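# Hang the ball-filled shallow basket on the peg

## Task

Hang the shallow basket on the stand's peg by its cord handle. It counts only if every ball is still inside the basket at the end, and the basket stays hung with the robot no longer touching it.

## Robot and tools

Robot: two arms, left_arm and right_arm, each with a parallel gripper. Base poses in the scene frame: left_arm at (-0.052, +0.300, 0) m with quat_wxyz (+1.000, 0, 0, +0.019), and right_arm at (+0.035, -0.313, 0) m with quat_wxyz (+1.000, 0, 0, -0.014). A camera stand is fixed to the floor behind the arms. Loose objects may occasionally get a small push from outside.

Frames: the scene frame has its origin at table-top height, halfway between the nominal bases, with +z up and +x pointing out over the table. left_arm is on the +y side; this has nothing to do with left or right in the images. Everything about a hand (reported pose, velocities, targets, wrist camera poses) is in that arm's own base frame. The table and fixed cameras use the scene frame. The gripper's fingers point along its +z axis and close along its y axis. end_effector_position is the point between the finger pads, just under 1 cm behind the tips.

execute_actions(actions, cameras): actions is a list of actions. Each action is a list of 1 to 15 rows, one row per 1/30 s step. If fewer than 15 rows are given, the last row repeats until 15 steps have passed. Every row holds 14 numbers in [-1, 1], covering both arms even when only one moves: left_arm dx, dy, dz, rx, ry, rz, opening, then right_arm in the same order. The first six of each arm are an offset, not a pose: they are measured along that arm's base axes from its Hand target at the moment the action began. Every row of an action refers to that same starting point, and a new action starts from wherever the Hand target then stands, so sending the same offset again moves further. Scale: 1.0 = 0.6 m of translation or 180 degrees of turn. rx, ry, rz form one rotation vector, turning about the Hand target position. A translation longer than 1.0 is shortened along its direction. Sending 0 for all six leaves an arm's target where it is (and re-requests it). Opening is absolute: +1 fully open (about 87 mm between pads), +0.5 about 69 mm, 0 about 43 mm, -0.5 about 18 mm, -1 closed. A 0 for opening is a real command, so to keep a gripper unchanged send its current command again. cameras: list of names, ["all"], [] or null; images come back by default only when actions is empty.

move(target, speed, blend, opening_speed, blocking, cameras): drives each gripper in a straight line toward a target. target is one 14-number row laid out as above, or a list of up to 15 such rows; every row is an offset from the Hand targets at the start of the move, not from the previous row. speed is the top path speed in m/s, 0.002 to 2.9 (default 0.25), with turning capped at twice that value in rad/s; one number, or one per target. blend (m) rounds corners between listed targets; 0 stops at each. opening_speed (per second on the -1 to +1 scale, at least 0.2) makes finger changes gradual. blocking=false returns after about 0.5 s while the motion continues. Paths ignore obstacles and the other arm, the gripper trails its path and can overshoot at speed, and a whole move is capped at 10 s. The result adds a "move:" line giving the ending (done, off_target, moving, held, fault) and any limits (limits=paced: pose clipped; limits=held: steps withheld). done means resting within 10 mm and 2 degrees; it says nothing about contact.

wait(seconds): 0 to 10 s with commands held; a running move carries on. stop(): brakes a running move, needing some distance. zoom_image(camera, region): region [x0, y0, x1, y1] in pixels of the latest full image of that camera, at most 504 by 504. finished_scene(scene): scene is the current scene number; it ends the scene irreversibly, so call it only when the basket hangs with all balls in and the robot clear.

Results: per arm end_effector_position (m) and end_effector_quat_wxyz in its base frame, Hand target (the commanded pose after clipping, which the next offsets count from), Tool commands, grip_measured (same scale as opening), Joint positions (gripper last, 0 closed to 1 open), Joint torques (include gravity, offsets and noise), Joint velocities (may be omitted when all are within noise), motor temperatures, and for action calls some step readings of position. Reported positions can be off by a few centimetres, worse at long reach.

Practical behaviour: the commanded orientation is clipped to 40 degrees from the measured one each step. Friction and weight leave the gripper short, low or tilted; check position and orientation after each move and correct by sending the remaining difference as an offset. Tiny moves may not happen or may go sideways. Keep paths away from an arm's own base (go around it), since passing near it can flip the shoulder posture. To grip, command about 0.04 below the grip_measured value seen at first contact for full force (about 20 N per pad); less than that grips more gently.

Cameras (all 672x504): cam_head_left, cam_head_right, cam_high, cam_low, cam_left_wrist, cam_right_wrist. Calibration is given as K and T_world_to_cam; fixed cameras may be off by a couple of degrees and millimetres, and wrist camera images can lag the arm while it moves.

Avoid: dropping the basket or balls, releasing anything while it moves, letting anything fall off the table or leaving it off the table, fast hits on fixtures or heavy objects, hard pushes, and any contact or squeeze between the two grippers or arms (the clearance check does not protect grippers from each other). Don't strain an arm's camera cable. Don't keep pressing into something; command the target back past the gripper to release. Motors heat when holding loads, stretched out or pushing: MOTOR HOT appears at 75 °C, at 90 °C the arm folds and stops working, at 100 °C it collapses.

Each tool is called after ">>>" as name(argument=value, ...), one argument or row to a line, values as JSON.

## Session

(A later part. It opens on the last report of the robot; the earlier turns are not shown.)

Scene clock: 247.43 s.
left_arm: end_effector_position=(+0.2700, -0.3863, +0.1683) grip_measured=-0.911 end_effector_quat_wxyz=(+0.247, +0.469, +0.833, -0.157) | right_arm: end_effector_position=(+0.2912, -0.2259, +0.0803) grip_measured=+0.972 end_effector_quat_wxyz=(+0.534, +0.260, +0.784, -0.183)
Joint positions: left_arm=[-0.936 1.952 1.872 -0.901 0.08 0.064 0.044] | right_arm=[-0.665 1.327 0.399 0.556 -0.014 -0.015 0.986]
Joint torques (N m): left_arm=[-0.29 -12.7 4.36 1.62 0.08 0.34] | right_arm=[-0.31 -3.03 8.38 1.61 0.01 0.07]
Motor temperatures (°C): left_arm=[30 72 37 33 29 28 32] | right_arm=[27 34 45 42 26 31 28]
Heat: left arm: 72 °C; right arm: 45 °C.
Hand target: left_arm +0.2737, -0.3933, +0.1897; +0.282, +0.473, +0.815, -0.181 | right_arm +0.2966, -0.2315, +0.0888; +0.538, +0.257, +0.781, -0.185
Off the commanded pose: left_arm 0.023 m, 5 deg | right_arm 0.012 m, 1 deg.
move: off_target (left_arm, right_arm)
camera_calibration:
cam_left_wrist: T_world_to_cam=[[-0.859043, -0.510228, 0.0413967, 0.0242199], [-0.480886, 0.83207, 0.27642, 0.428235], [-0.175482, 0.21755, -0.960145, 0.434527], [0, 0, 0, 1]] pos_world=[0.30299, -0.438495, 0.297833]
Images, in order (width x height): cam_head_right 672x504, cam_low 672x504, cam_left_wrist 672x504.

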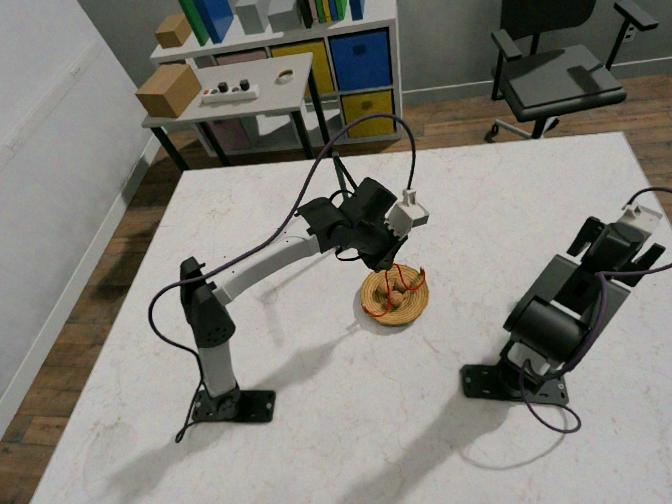

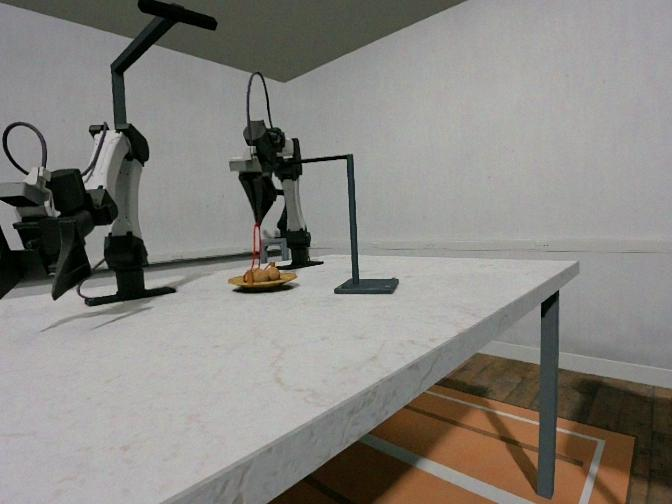

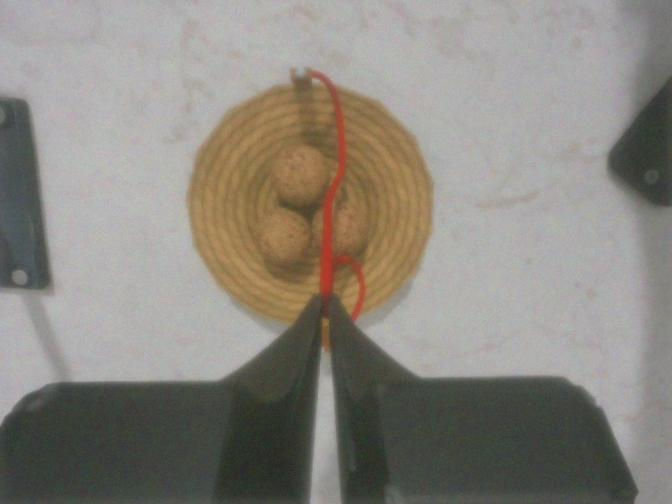

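>>> move(
  target=[0,0,0.115,-0.04,-0.0185,0.033,-1,0,0,0,0,0,0,1],
  speed=0.08,
  cameras=["cam_left_wrist","cam_low","cam_high","cam_head_right"],
)

>>> zoom_image(
  camera="cam_low",
  region=[200, 130, 410, 310],
)

>>> zoom_image(
  camera="cam_high",
  region=[250, 80, 530, 290],
)

Scene clock: 256.30 s.
left_arm: end_effector_position=(+0.2707, -0.3887, +0.2246) grip_measured=-0.911 end_effector_quat_wxyz=(+0.300, +0.426, +0.832, -0.190) | right_arm: end_effector_position=(+0.2912, -0.2259, +0.0803) grip_measured=+0.972 end_effector_quat_wxyz=(+0.534, +0.260, +0.784, -0.183)
Joint positions: left_arm=[-0.936 1.872 1.926 -0.901 0.066 -0.016 0.044] | right_arm=[-0.665 1.327 0.399 0.556 -0.014 -0.015 0.986]
Joint torques (N m): left_arm=[-1.5 -11.7 7.98 1.46 -0.25 0.1] | right_arm=[-0.29 -3.02 8.38 1.6 0.01 0.08]
Motor temperatures (°C): left_arm=[30 70 37 34 29 28 33] | right_arm=[27 34 45 42 26 31 28]
Heat: left arm: 70 °C; right arm: 45 °C.
Hand target: left_arm +0.2737, -0.3933, +0.2586; +0.343, +0.416, +0.817, -0.203 | right_arm +0.2966, -0.2315, +0.0888; +0.538, +0.257, +0.781, -0.185
Off the commanded pose: left_arm 0.035 m, 6 deg | right_arm 0.012 m, 1 deg.
move: off_target (left_arm, right_arm)
camera_calibration:
cam_left_wrist: T_world_to_cam=[[-0.823181, -0.563393, 0.0704417, -0.0157577], [-0.549938, 0.822011, 0.147871, 0.458614], [-0.141214, 0.0829863, -0.986495, 0.433644], [0, 0, 0, 1]] pos_world=[0.300474, -0.42185, 0.361082]
Images, in order (width x height): cam_head_right 672x504, cam_high 672x504, cam_low 672x504, cam_left_wrist 672x504.

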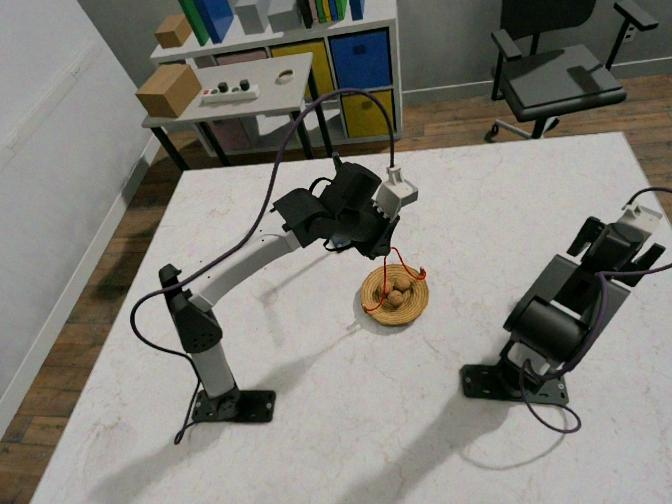

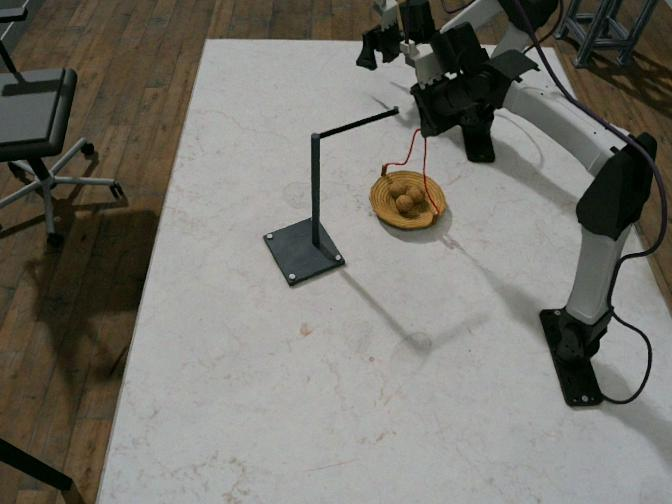

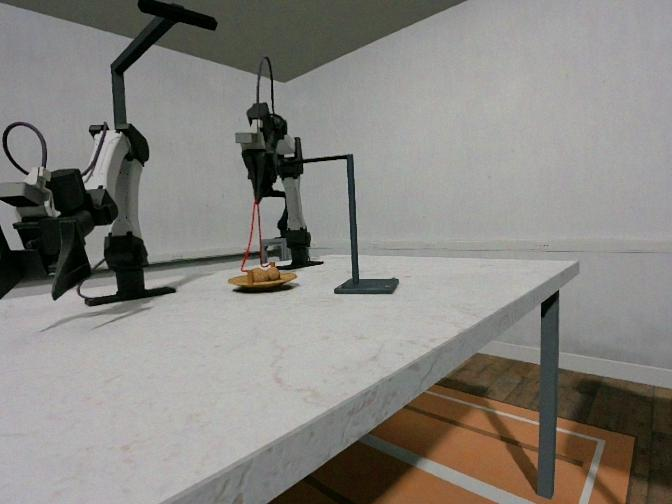

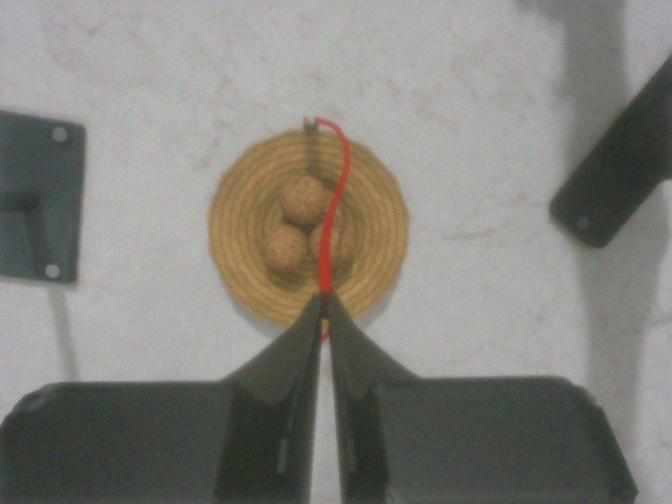

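Scaled by 2.400 from the camera's 672x504 image, which has a finer 960x720 frame.

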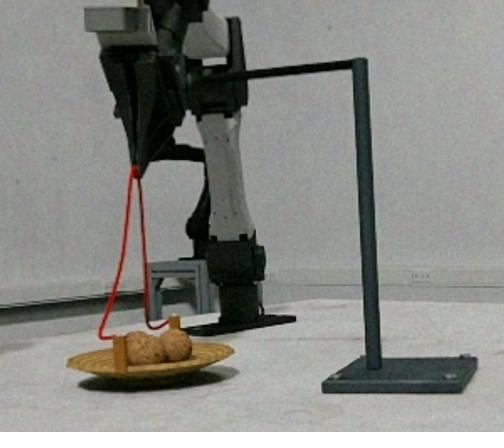

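Scaled by 1.800 from the camera's 672x504 image, which has a finer 960x720 frame.

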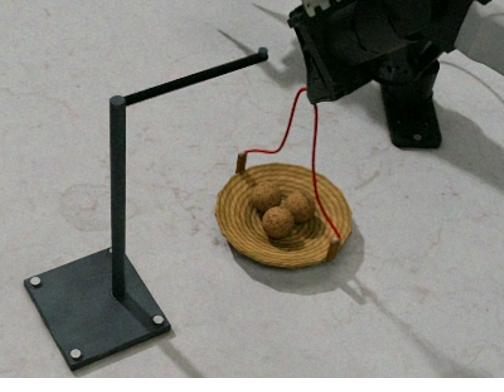

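>>> move(
  target=[0.003,0.003,0.085,-0.02,-0.01,0.0,-1,0,0,0,0,0,0,1],
  speed=0.045,
  cameras=["cam_left_wrist","cam_low","cam_high","cam_head_right"],
)

>>> zoom_image(
  camera="cam_low",
  region=[200, 130, 410, 310],
)

>>> zoom_image(
  camera="cam_high",
  region=[250, 80, 530, 290],
)

Scene clock: 269.63 s.
left_arm: end_effector_position=(+0.2734, -0.3923, +0.2905) grip_measured=-0.911 end_effector_quat_wxyz=(+0.350, +0.417, +0.811, -0.215) | right_arm: end_effector_position=(+0.2912, -0.2259, +0.0803) grip_measured=+0.972 end_effector_quat_wxyz=(+0.534, +0.260, +0.784, -0.183)
Joint positions: left_arm=[-0.936 1.872 2.134 -0.989 0.066 -0.016 0.044] | right_arm=[-0.665 1.327 0.399 0.556 -0.014 -0.015 0.986]
Joint torques (N m): left_arm=[-0.44 -8.81 8.21 1.32 -0.11 0.11] | right_arm=[-0.31 -3.02 8.39 1.6 0.01 0.07]
Motor temperatures (°C): left_arm=[30 67 39 35 29 28 33] | right_arm=[27 34 45 42 26 31 28]
Heat: left arm: 67 °C; right arm: 45 °C.
Hand target: left_arm +0.2755, -0.3915, +0.3096; +0.369, +0.409, +0.805, -0.222 | right_arm +0.2966, -0.2315, +0.0888; +0.538, +0.257, +0.781, -0.185
Off the commanded pose: left_arm 0.019 m, 3 deg | right_arm 0.012 m, 1 deg.
move: off_target (left_arm, right_arm)
camera_calibration:
cam_left_wrist: T_world_to_cam=[[-0.828034, -0.556794, 0.0658818, -0.0149625], [-0.556247, 0.830542, 0.0280772, 0.493171], [-0.0703509, -0.0133977, -0.997432, 0.445244], [0, 0, 0, 1]] pos_world=[0.293259, -0.411965, 0.43124]
Images, in order (width x height): cam_head_right 672x504, cam_high 672x504, cam_low 672x504, cam_left_wrist 672x504.

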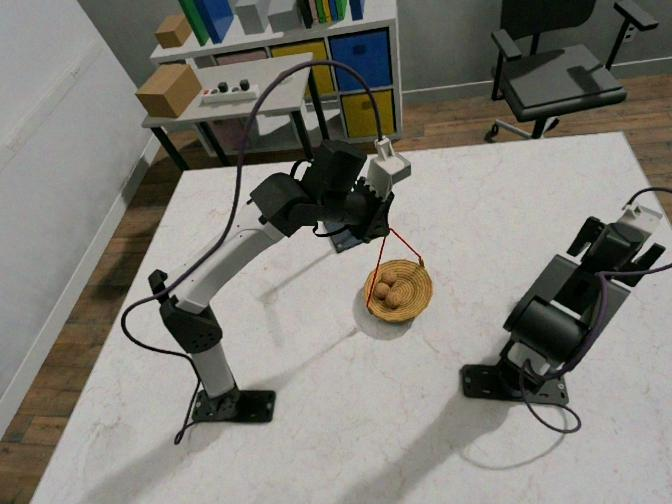

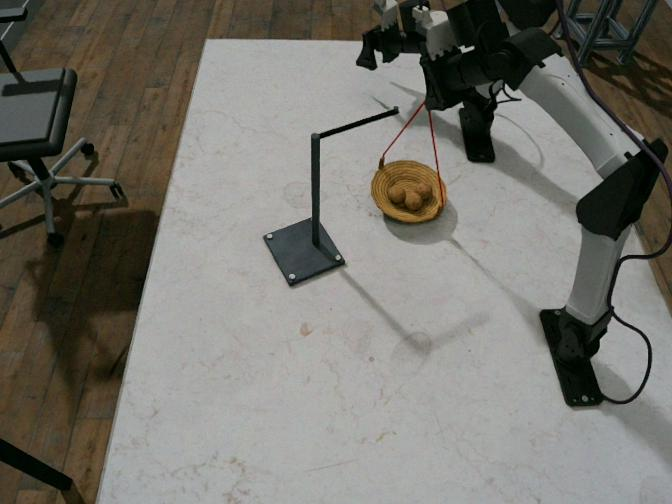

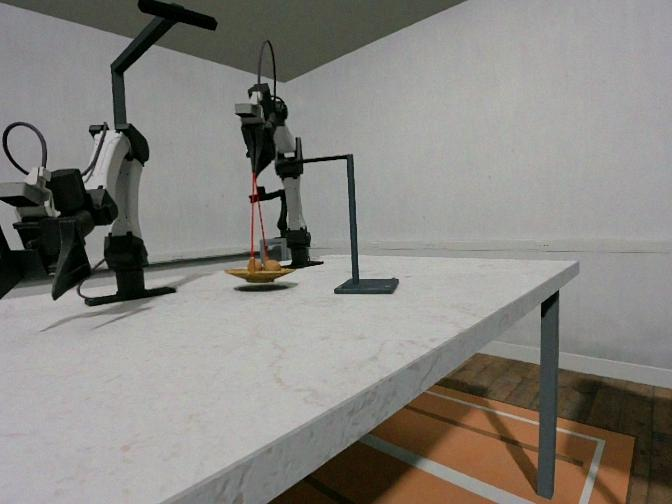

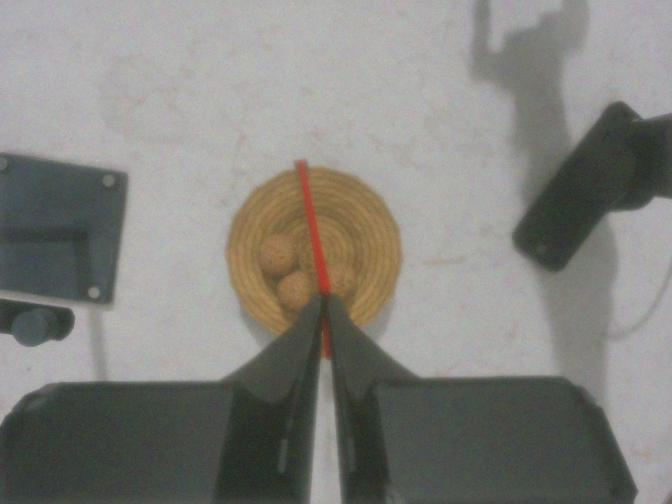

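Scaled by 2.400 from the camera's 672x504 image, which has a finer 960x720 frame.

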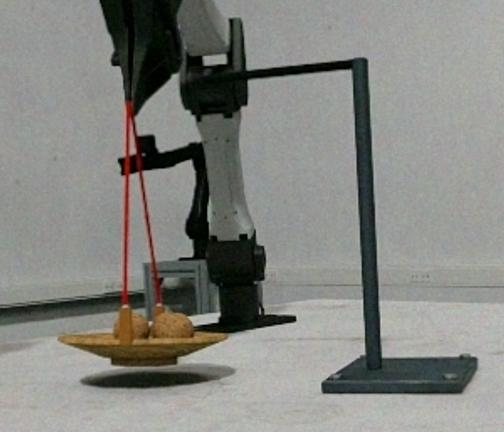

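Scaled by 1.800 from the camera's 672x504 image, which has a finer 960x720 frame.

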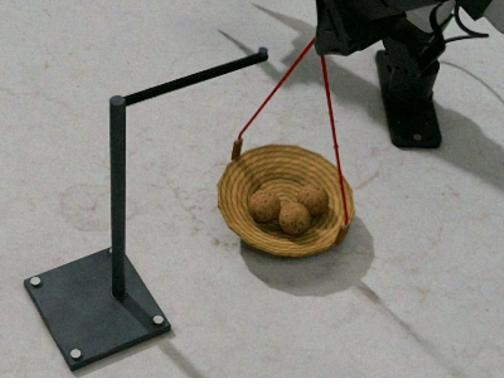

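>>> move(
  target=[
    [0,0,0.103,-0.02,-0.01,0.0,-1,0,0,0,0,0,0,1],
    [0.0425,0.041,0.108,-0.039,-0.021,0.0,-1,0,0,0,0,0,0,1],
  ],
  speed=0.07,
  blend=[0.01,0],
  cameras=["cam_left_wrist","cam_low","cam_high"],
)

>>> zoom_image(
  camera="cam_low",
  region=[200, 110, 410, 290],
)

>>> zoom_image(
  camera="cam_high",
  region=[250, 50, 530, 260],
)

Scene clock: 286.33 s.
left_arm: end_effector_position=(+0.2973, -0.3617, +0.3417) grip_measured=-0.911 end_effector_quat_wxyz=(+0.369, +0.391, +0.811, -0.232) | right_arm: end_effector_position=(+0.2912, -0.2259, +0.0803) grip_measured=+0.972 end_effector_quat_wxyz=(+0.534, +0.260, +0.784, -0.183)
Joint positions: left_arm=[-0.83 1.933 2.428 -1.173 0.142 0.001 0.044] | right_arm=[-0.665 1.327 0.399 0.556 -0.014 -0.015 0.986]
Joint torques (N m): left_arm=[-0.29 -11.64 3.81 2.23 0.09 0.33] | right_arm=[-0.31 -3.02 8.38 1.6 0.01 0.07]
Motor temperatures (°C): left_arm=[30 64 40 35 29 28 33] | right_arm=[27 34 45 43 26 31 28]
Heat: left arm: 64 °C; right arm: 45 °C.
Hand target: left_arm +0.3010, -0.3669, +0.3744; +0.420, +0.392, +0.777, -0.257 | right_arm +0.2966, -0.2315, +0.0888; +0.538, +0.257, +0.781, -0.185
Off the commanded pose: left_arm 0.033 m, 8 deg | right_arm 0.012 m, 1 deg.
move: off_target (left_arm, right_arm)
camera_calibration:
cam_left_wrist: T_world_to_cam=[[-0.806627, -0.582971, 0.0974574, -0.00809079], [-0.587554, 0.808801, -0.0249272, 0.499233], [-0.0642918, -0.0773684, -0.994927, 0.472642], [0, 0, 0, 1]] pos_world=[0.317187, -0.371929, 0.483477]
Images, in order (width x height): cam_high 672x504, cam_low 672x504, cam_left_wrist 672x504.

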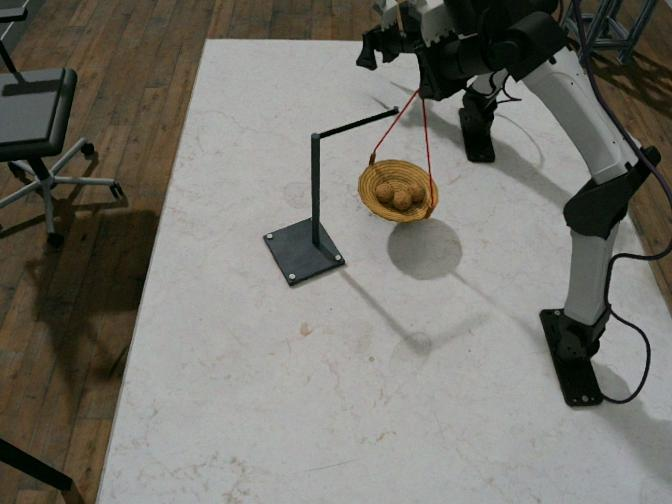

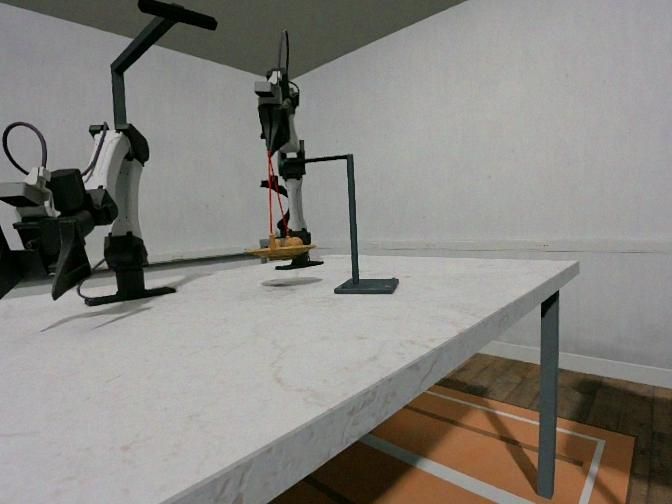

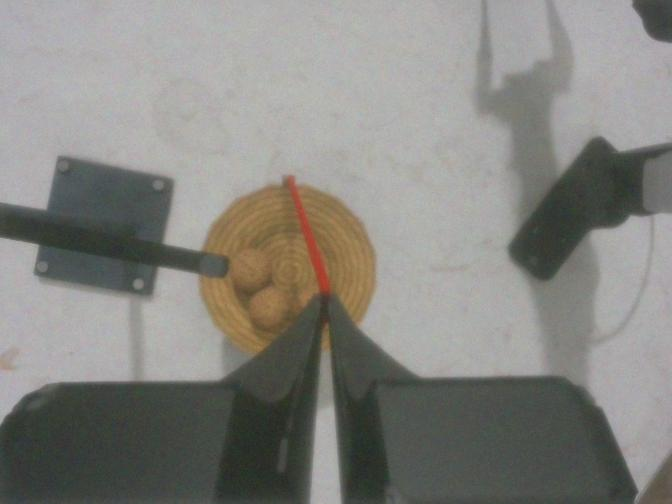

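Scaled by 2.400 from the camera's 672x504 image, which has a finer 960x720 frame.

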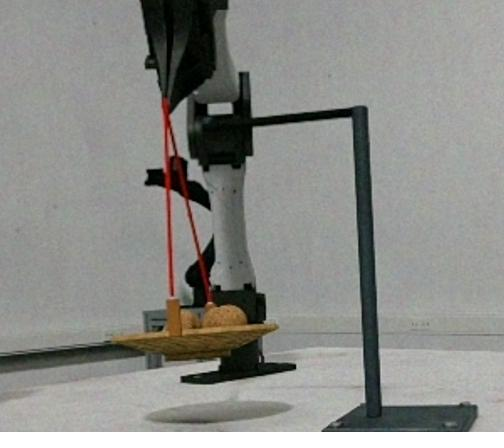

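Scaled by 1.800 from the camera's 672x504 image, which has a finer 960x720 frame.

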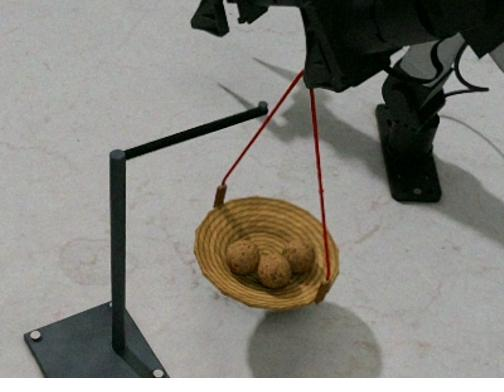

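>>> move(
  target=[
    [0,-0.005,0.04,0,0,0.0,-1,0,0,0,0,0,0,1],
    [0.088,0.0325,0.04,0,0,0.0,-1,0,0,0,0,0,0,1],
  ],
  speed=0.06,
  blend=[0.005,0],
  cameras=["cam_left_wrist","cam_low"],
)

>>> zoom_image(
  camera="cam_low",
  region=[200, 110, 410, 290],
)

Scene clock: 298.67 s.
left_arm: end_effector_position=(+0.3496, -0.3430, +0.3826) grip_measured=-0.911 end_effector_quat_wxyz=(+0.426, +0.374, +0.783, -0.256) | right_arm: end_effector_position=(+0.2912, -0.2259, +0.0803) grip_measured=+0.972 end_effector_quat_wxyz=(+0.534, +0.260, +0.784, -0.183)
Joint positions: left_arm=[-0.69 2.114 2.833 -1.269 0.255 0.057 0.044] | right_arm=[-0.665 1.327 0.399 0.556 -0.014 -0.015 0.986]
Joint torques (N m): left_arm=[-0.16 -7.79 6.09 1.81 0.17 0.31] | right_arm=[-0.28 -3.02 8.36 1.6 0.01 0.07]
Motor temperatures (°C): left_arm=[30 64 40 37 29 28 33] | right_arm=[27 34 45 43 26 31 28]
Heat: left arm: 64 °C; right arm: 45 °C.
Hand target: left_arm +0.3538, -0.3474, +0.3984; +0.419, +0.392, +0.777, -0.257 | right_arm +0.2966, -0.2315, +0.0888; +0.538, +0.257, +0.781, -0.185
Off the commanded pose: left_arm 0.017 m, 2 deg | right_arm 0.012 m, 1 deg.
elbow stopped short (left arm): the move would have taken joint 3 (elbow) straighter than the controller allows.
move: off_target (left_arm, right_arm)
camera_calibration:
cam_left_wrist: T_world_to_cam=[[-0.805599, -0.585123, 0.0929587, 0.0415598], [-0.592036, 0.789108, -0.163713, 0.563821], [0.0224377, -0.186922, -0.982119, 0.445397], [0, 0, 0, 1]] pos_world=[0.35729, -0.337344, 0.525874]
Images, in order (width x height): cam_low 672x504, cam_left_wrist 672x504.

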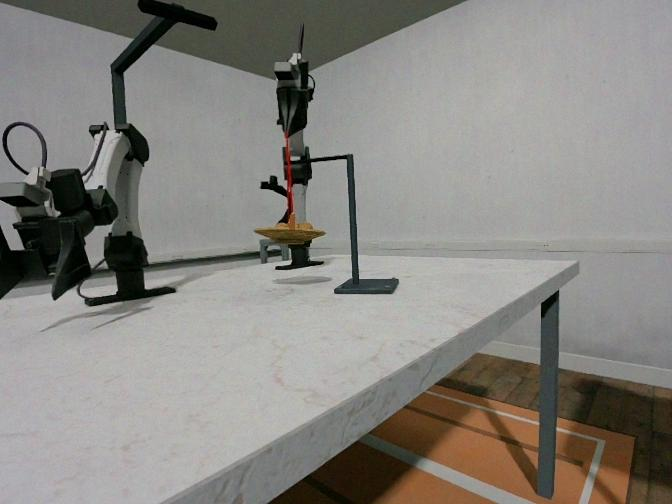

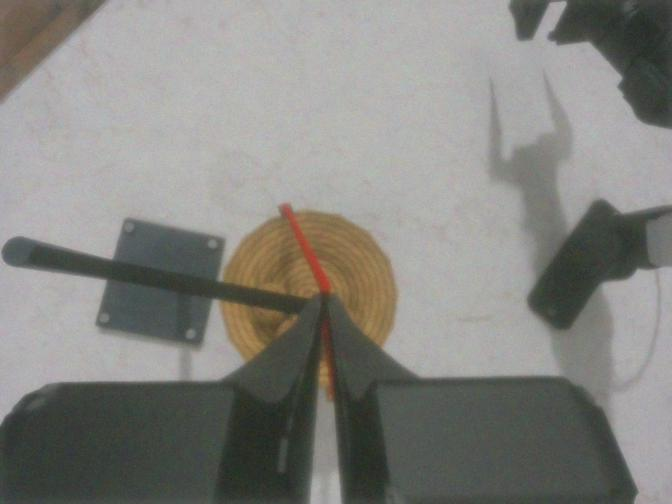

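Scaled by 2.400 from the camera's 672x504 image, which has a finer 960x720 frame.

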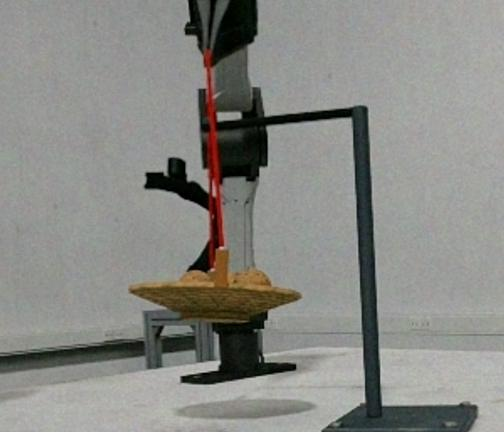

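>>> move(
  target=[0.059,0.024,-0.02,-0.0246,-0.013,0.0,-1,0,0,0,0,0,0,1],
  speed=0.05,
  cameras=["cam_left_wrist","cam_low","cam_high"],
)

>>> zoom_image(
  camera="cam_low",
  region=[200, 110, 410, 290],
)

>>> zoom_image(
  camera="cam_high",
  region=[250, 50, 530, 260],
)

Scene clock: 307.83 s.
left_arm: end_effector_position=(+0.3788, -0.3245, +0.3647) grip_measured=-0.911 end_effector_quat_wxyz=(+0.409, +0.372, +0.790, -0.266) | right_arm: end_effector_position=(+0.2912, -0.2259, +0.0803) grip_measured=+0.972 end_effector_quat_wxyz=(+0.534, +0.260, +0.784, -0.183)
Joint positions: left_arm=[-0.592 2.158 2.833 -1.269 0.358 0.096 0.044] | right_arm=[-0.665 1.327 0.399 0.556 -0.014 -0.015 0.986]
Joint torques (N m): left_arm=[-0.12 -8.21 6.08 2.16 0.24 0.32] | right_arm=[-0.28 -3.02 8.38 1.6 0.01 0.07]
Motor temperatures (°C): left_arm=[30 61 41 37 29 28 33] | right_arm=[27 34 46 43 26 31 28]
Heat: left arm: 61 °C; right arm: 46 °C.
Hand target: left_arm +0.3892, -0.3330, +0.3864; +0.450, +0.381, +0.758, -0.279 | right_arm +0.2966, -0.2315, +0.0888; +0.538, +0.257, +0.781, -0.185
Off the commanded pose: left_arm 0.025 m, 6 deg | right_arm 0.012 m, 1 deg.
move: off_target (left_arm, right_arm)
camera_calibration:
cam_left_wrist: T_world_to_cam=[[-0.806729, -0.577597, 0.124778, 0.0689353], [-0.590648, 0.794595, -0.140547, 0.556367], [-0.0179687, -0.187083, -0.98218, 0.445915], [0, 0, 0, 1]] pos_world=[0.392242, -0.318847, 0.507563]
Images, in order (width x height): cam_high 672x504, cam_low 672x504, cam_left_wrist 672x504.

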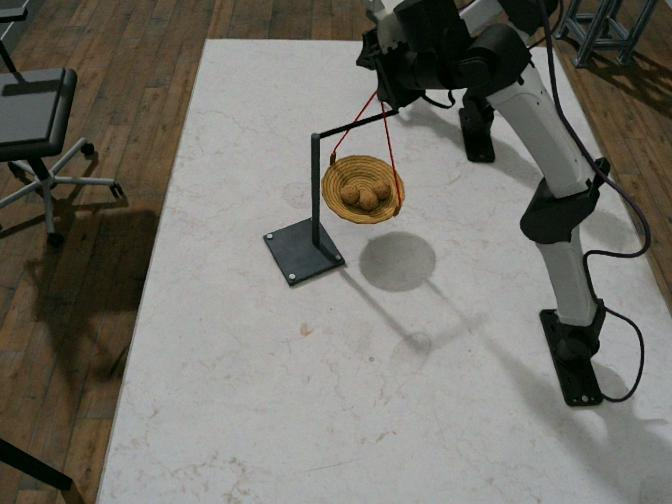

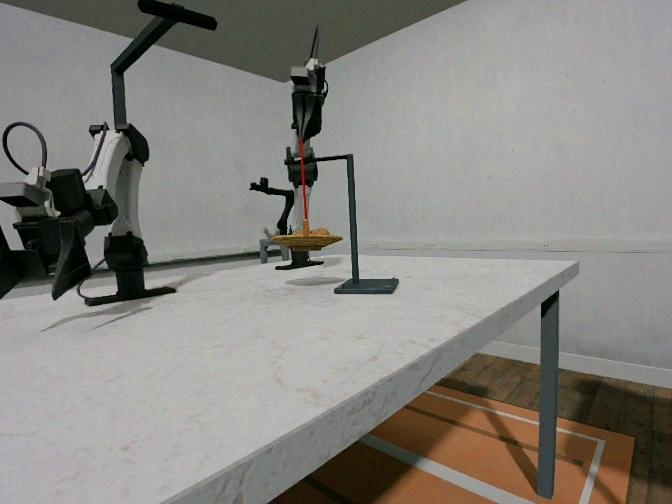

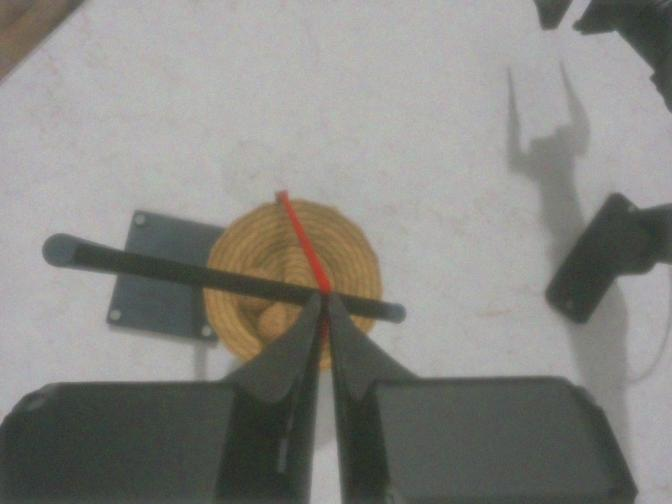

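Scaled by 2.400 from the camera's 672x504 image, which has a finer 960x720 frame.

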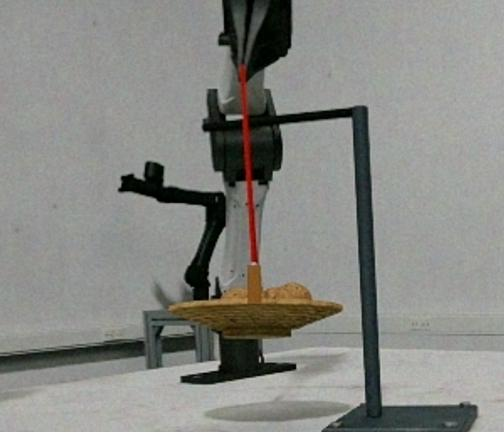

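Scaled by 1.800 from the camera's 672x504 image, which has a finer 960x720 frame.

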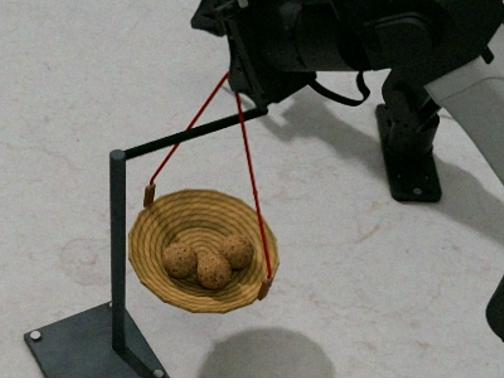

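>>> move(
  target=[-0.014,-0.006,-0.026,0,0,0.0,-1,0,0,0,0,0,0,1],
  speed=0.04,
  cameras=["cam_left_wrist","cam_low","cam_high"],
)

>>> zoom_image(
  camera="cam_low",
  region=[200, 110, 410, 290],
)

>>> zoom_image(
  camera="cam_high",
  region=[250, 50, 530, 260],
)

Scene clock: 318.00 s.
left_arm: end_effector_position=(+0.3788, -0.3278, +0.3295) grip_measured=-0.911 end_effector_quat_wxyz=(+0.387, +0.376, +0.800, -0.263) | right_arm: end_effector_position=(+0.2912, -0.2259, +0.0803) grip_measured=+0.972 end_effector_quat_wxyz=(+0.534, +0.260, +0.784, -0.183)
Joint positions: left_arm=[-0.598 2.003 2.416 -1.058 0.359 0.101 0.044] | right_arm=[-0.665 1.327 0.399 0.556 -0.014 -0.015 0.986]
Joint torques (N m): left_arm=[-1.54 -13.11 4.05 2.4 0.06 0.2] | right_arm=[-0.32 -3 8.36 1.61 0.01 0.07]
Motor temperatures (°C): left_arm=[30 61 41 37 29 28 33] | right_arm=[27 34 46 43 26 31 28]
Heat: left arm: 61 °C; right arm: 46 °C.
Hand target: left_arm +0.3808, -0.3366, +0.3708; +0.450, +0.381, +0.758, -0.279 | right_arm +0.2966, -0.2315, +0.0888; +0.538, +0.257, +0.781, -0.185
Off the commanded pose: left_arm 0.042 m, 9 deg | right_arm 0.012 m, 1 deg.
move: off_target (left_arm, right_arm)
camera_calibration:
cam_left_wrist: T_world_to_cam=[[-0.806848, -0.574143, 0.139125, 0.0677814], [-0.587925, 0.803431, -0.0940304, 0.540506], [-0.0577908, -0.157664, -0.9858, 0.436538], [0, 0, 0, 1]] pos_world=[0.397695, -0.326518, 0.471733]
Images, in order (width x height): cam_high 672x504, cam_low 672x504, cam_left_wrist 672x504.

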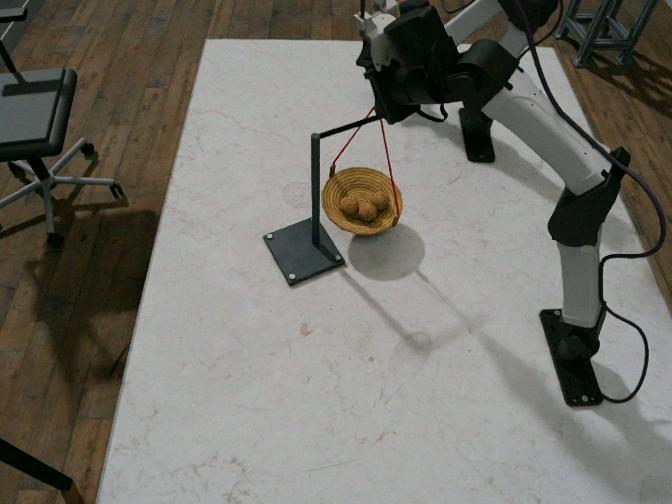

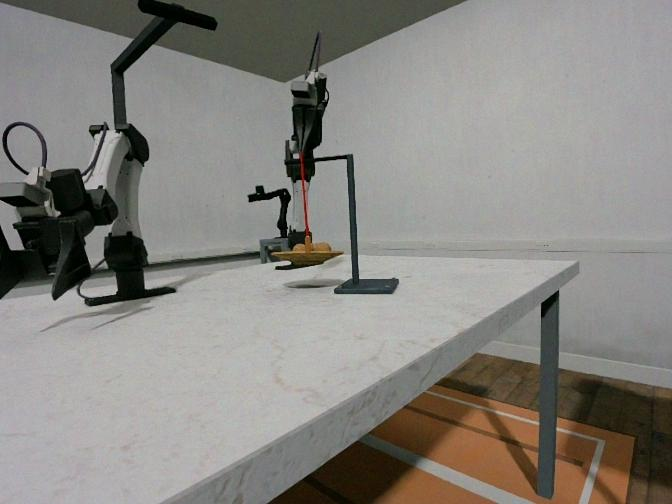

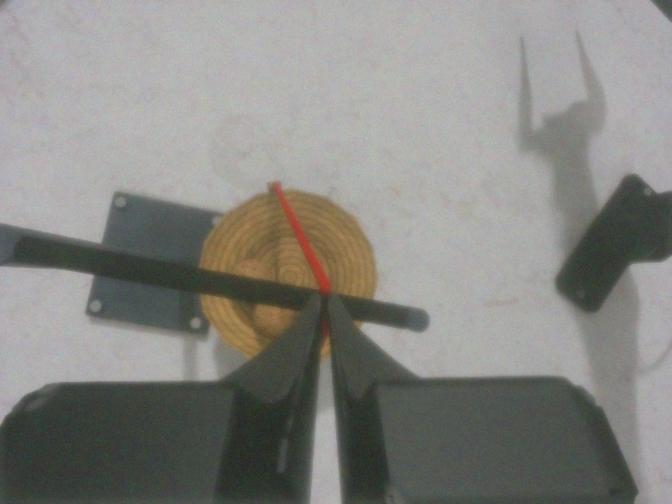

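Scaled by 2.400 from the camera's 672x504 image, which has a finer 960x720 frame.

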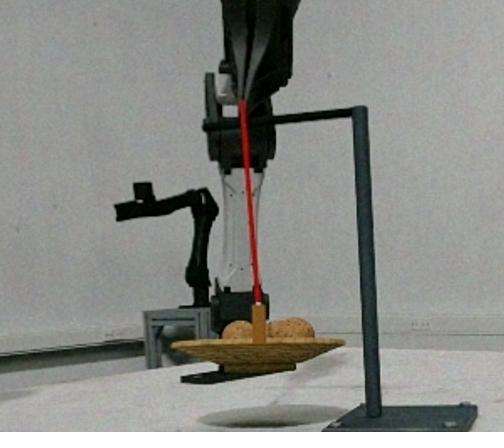

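Scaled by 1.800 from the camera's 672x504 image, which has a finer 960x720 frame.

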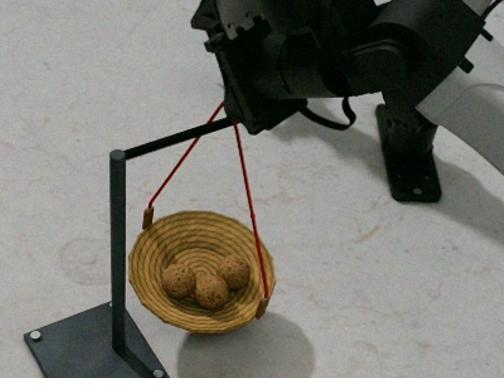

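>>> move(
  target=[-0.002,-0.004,-0.025,0,0,0.0,-1,0,0,0,0,0,0,1],
  speed=0.03,
  cameras=["cam_left_wrist","cam_low"],
)

>>> zoom_image(
  camera="cam_low",
  region=[240, 110, 410, 240],
)

Scene clock: 328.43 s.
left_arm: end_effector_position=(+0.3773, -0.3279, +0.3268) grip_measured=-0.911 end_effector_quat_wxyz=(+0.401, +0.377, +0.791, -0.266) | right_arm: end_effector_position=(+0.2912, -0.2259, +0.0803) grip_measured=+0.972 end_effector_quat_wxyz=(+0.534, +0.260, +0.784, -0.183)
Joint positions: left_arm=[-0.6 1.928 2.264 -0.947 0.359 0.101 0.044] | right_arm=[-0.665 1.327 0.399 0.556 -0.014 -0.015 0.986]
Joint torques (N m): left_arm=[-2.09 -11.29 3.79 2.36 -0.01 0.15] | right_arm=[-0.29 -3 8.38 1.6 0.01 0.07]
Motor temperatures (°C): left_arm=[30 61 40 40 29 28 33] | right_arm=[27 34 46 43 26 31 28]
Heat: left arm: 61 °C; right arm: 46 °C.
Hand target: left_arm +0.3795, -0.3391, +0.3559; +0.450, +0.381, +0.758, -0.279 | right_arm +0.2966, -0.2315, +0.0888; +0.538, +0.257, +0.781, -0.185
Off the commanded pose: left_arm 0.031 m, 7 deg | right_arm 0.012 m, 1 deg.
move: off_target (left_arm, right_arm)
camera_calibration:
cam_left_wrist: T_world_to_cam=[[-0.811629, -0.570057, 0.127642, 0.0738351], [-0.583349, 0.802498, -0.1253, 0.547643], [-0.0310047, -0.176157, -0.983874, 0.416982], [0, 0, 0, 1]] pos_world=[0.392322, -0.323938, 0.469453]
Images, in order (width x height): cam_low 672x504, cam_left_wrist 672x504.

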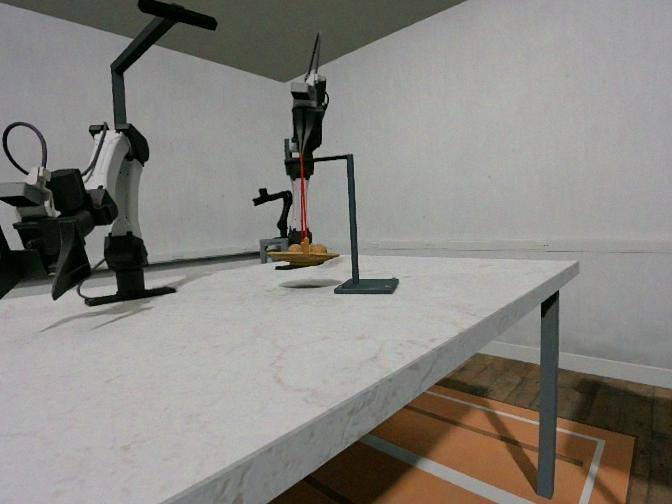

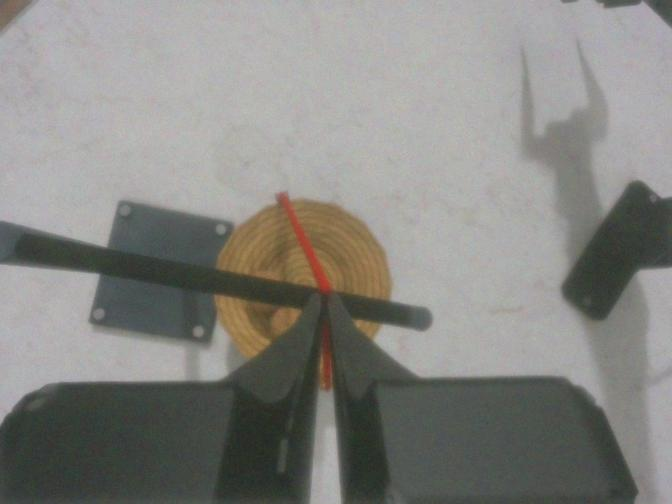

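Scaled by 2.965 from the camera's 672x504 image, which has a finer 960x720 frame.

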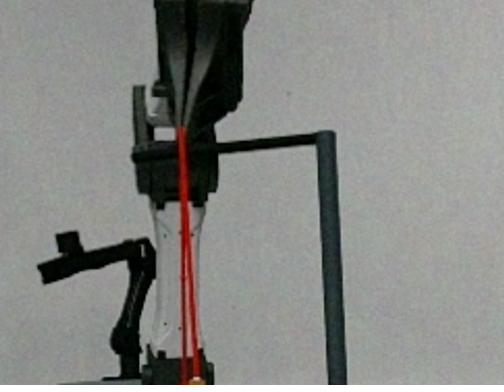

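>>> move(
  target=[0,-0.003,-0.02,0,0,0.0,-1,0,0,0,0,0,0,1],
  speed=0.03,
  cameras=["cam_left_wrist","cam_low"],
)

>>> zoom_image(
  camera="cam_low",
  region=[240, 110, 410, 240],
)

Scene clock: 336.13 s.
left_arm: end_effector_position=(+0.3770, -0.3280, +0.3259) grip_measured=-0.911 end_effector_quat_wxyz=(+0.414, +0.377, +0.784, -0.268) | right_arm: end_effector_position=(+0.2912, -0.2259, +0.0803) grip_measured=+0.972 end_effector_quat_wxyz=(+0.534, +0.260, +0.784, -0.183)
Joint positions: left_arm=[-0.6 1.882 2.172 -0.87 0.359 0.101 0.044] | right_arm=[-0.665 1.327 0.399 0.556 -0.014 -0.015 0.986]
Joint torques (N m): left_arm=[-2.47 -9.73 3.48 2.31 -0.05 0.12] | right_arm=[-0.29 -3.02 8.36 1.6 0.01 0.07]
Motor temperatures (°C): left_arm=[30 61 39 41 29 28 33] | right_arm=[27 34 46 43 26 31 28]
Heat: left arm: 61 °C; right arm: 46 °C.
Hand target: left_arm +0.3795, -0.3409, +0.3439; +0.450, +0.381, +0.758, -0.279 | right_arm +0.2966, -0.2315, +0.0888; +0.538, +0.257, +0.781, -0.185
Off the commanded pose: left_arm 0.022 m, 5 deg | right_arm 0.012 m, 1 deg.
move: off_target (left_arm, right_arm)
camera_calibration:
cam_left_wrist: T_world_to_cam=[[-0.81487, -0.567669, 0.117211, 0.0791217], [-0.579602, 0.800395, -0.153068, 0.554343], [-0.00692331, -0.192667, -0.98124, 0.400812], [0, 0, 0, 1]] pos_world=[0.388547, -0.321555, 0.468871]
Images, in order (width x height): cam_low 672x504, cam_left_wrist 672x504.

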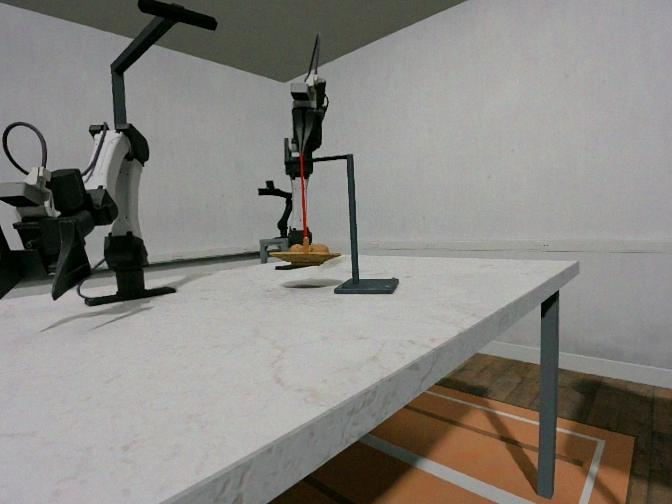

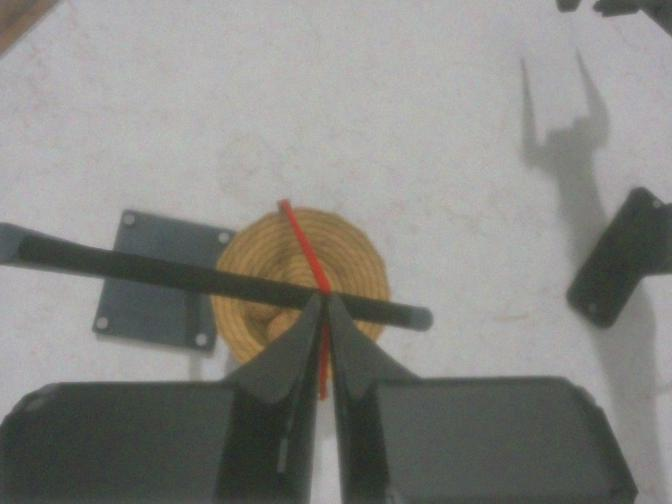

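Scaled by 2.965 from the camera's 672x504 image, which has a finer 960x720 frame.

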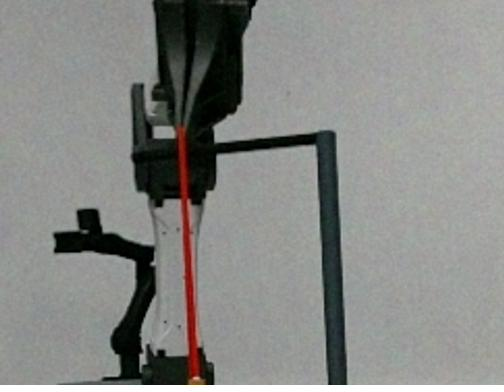

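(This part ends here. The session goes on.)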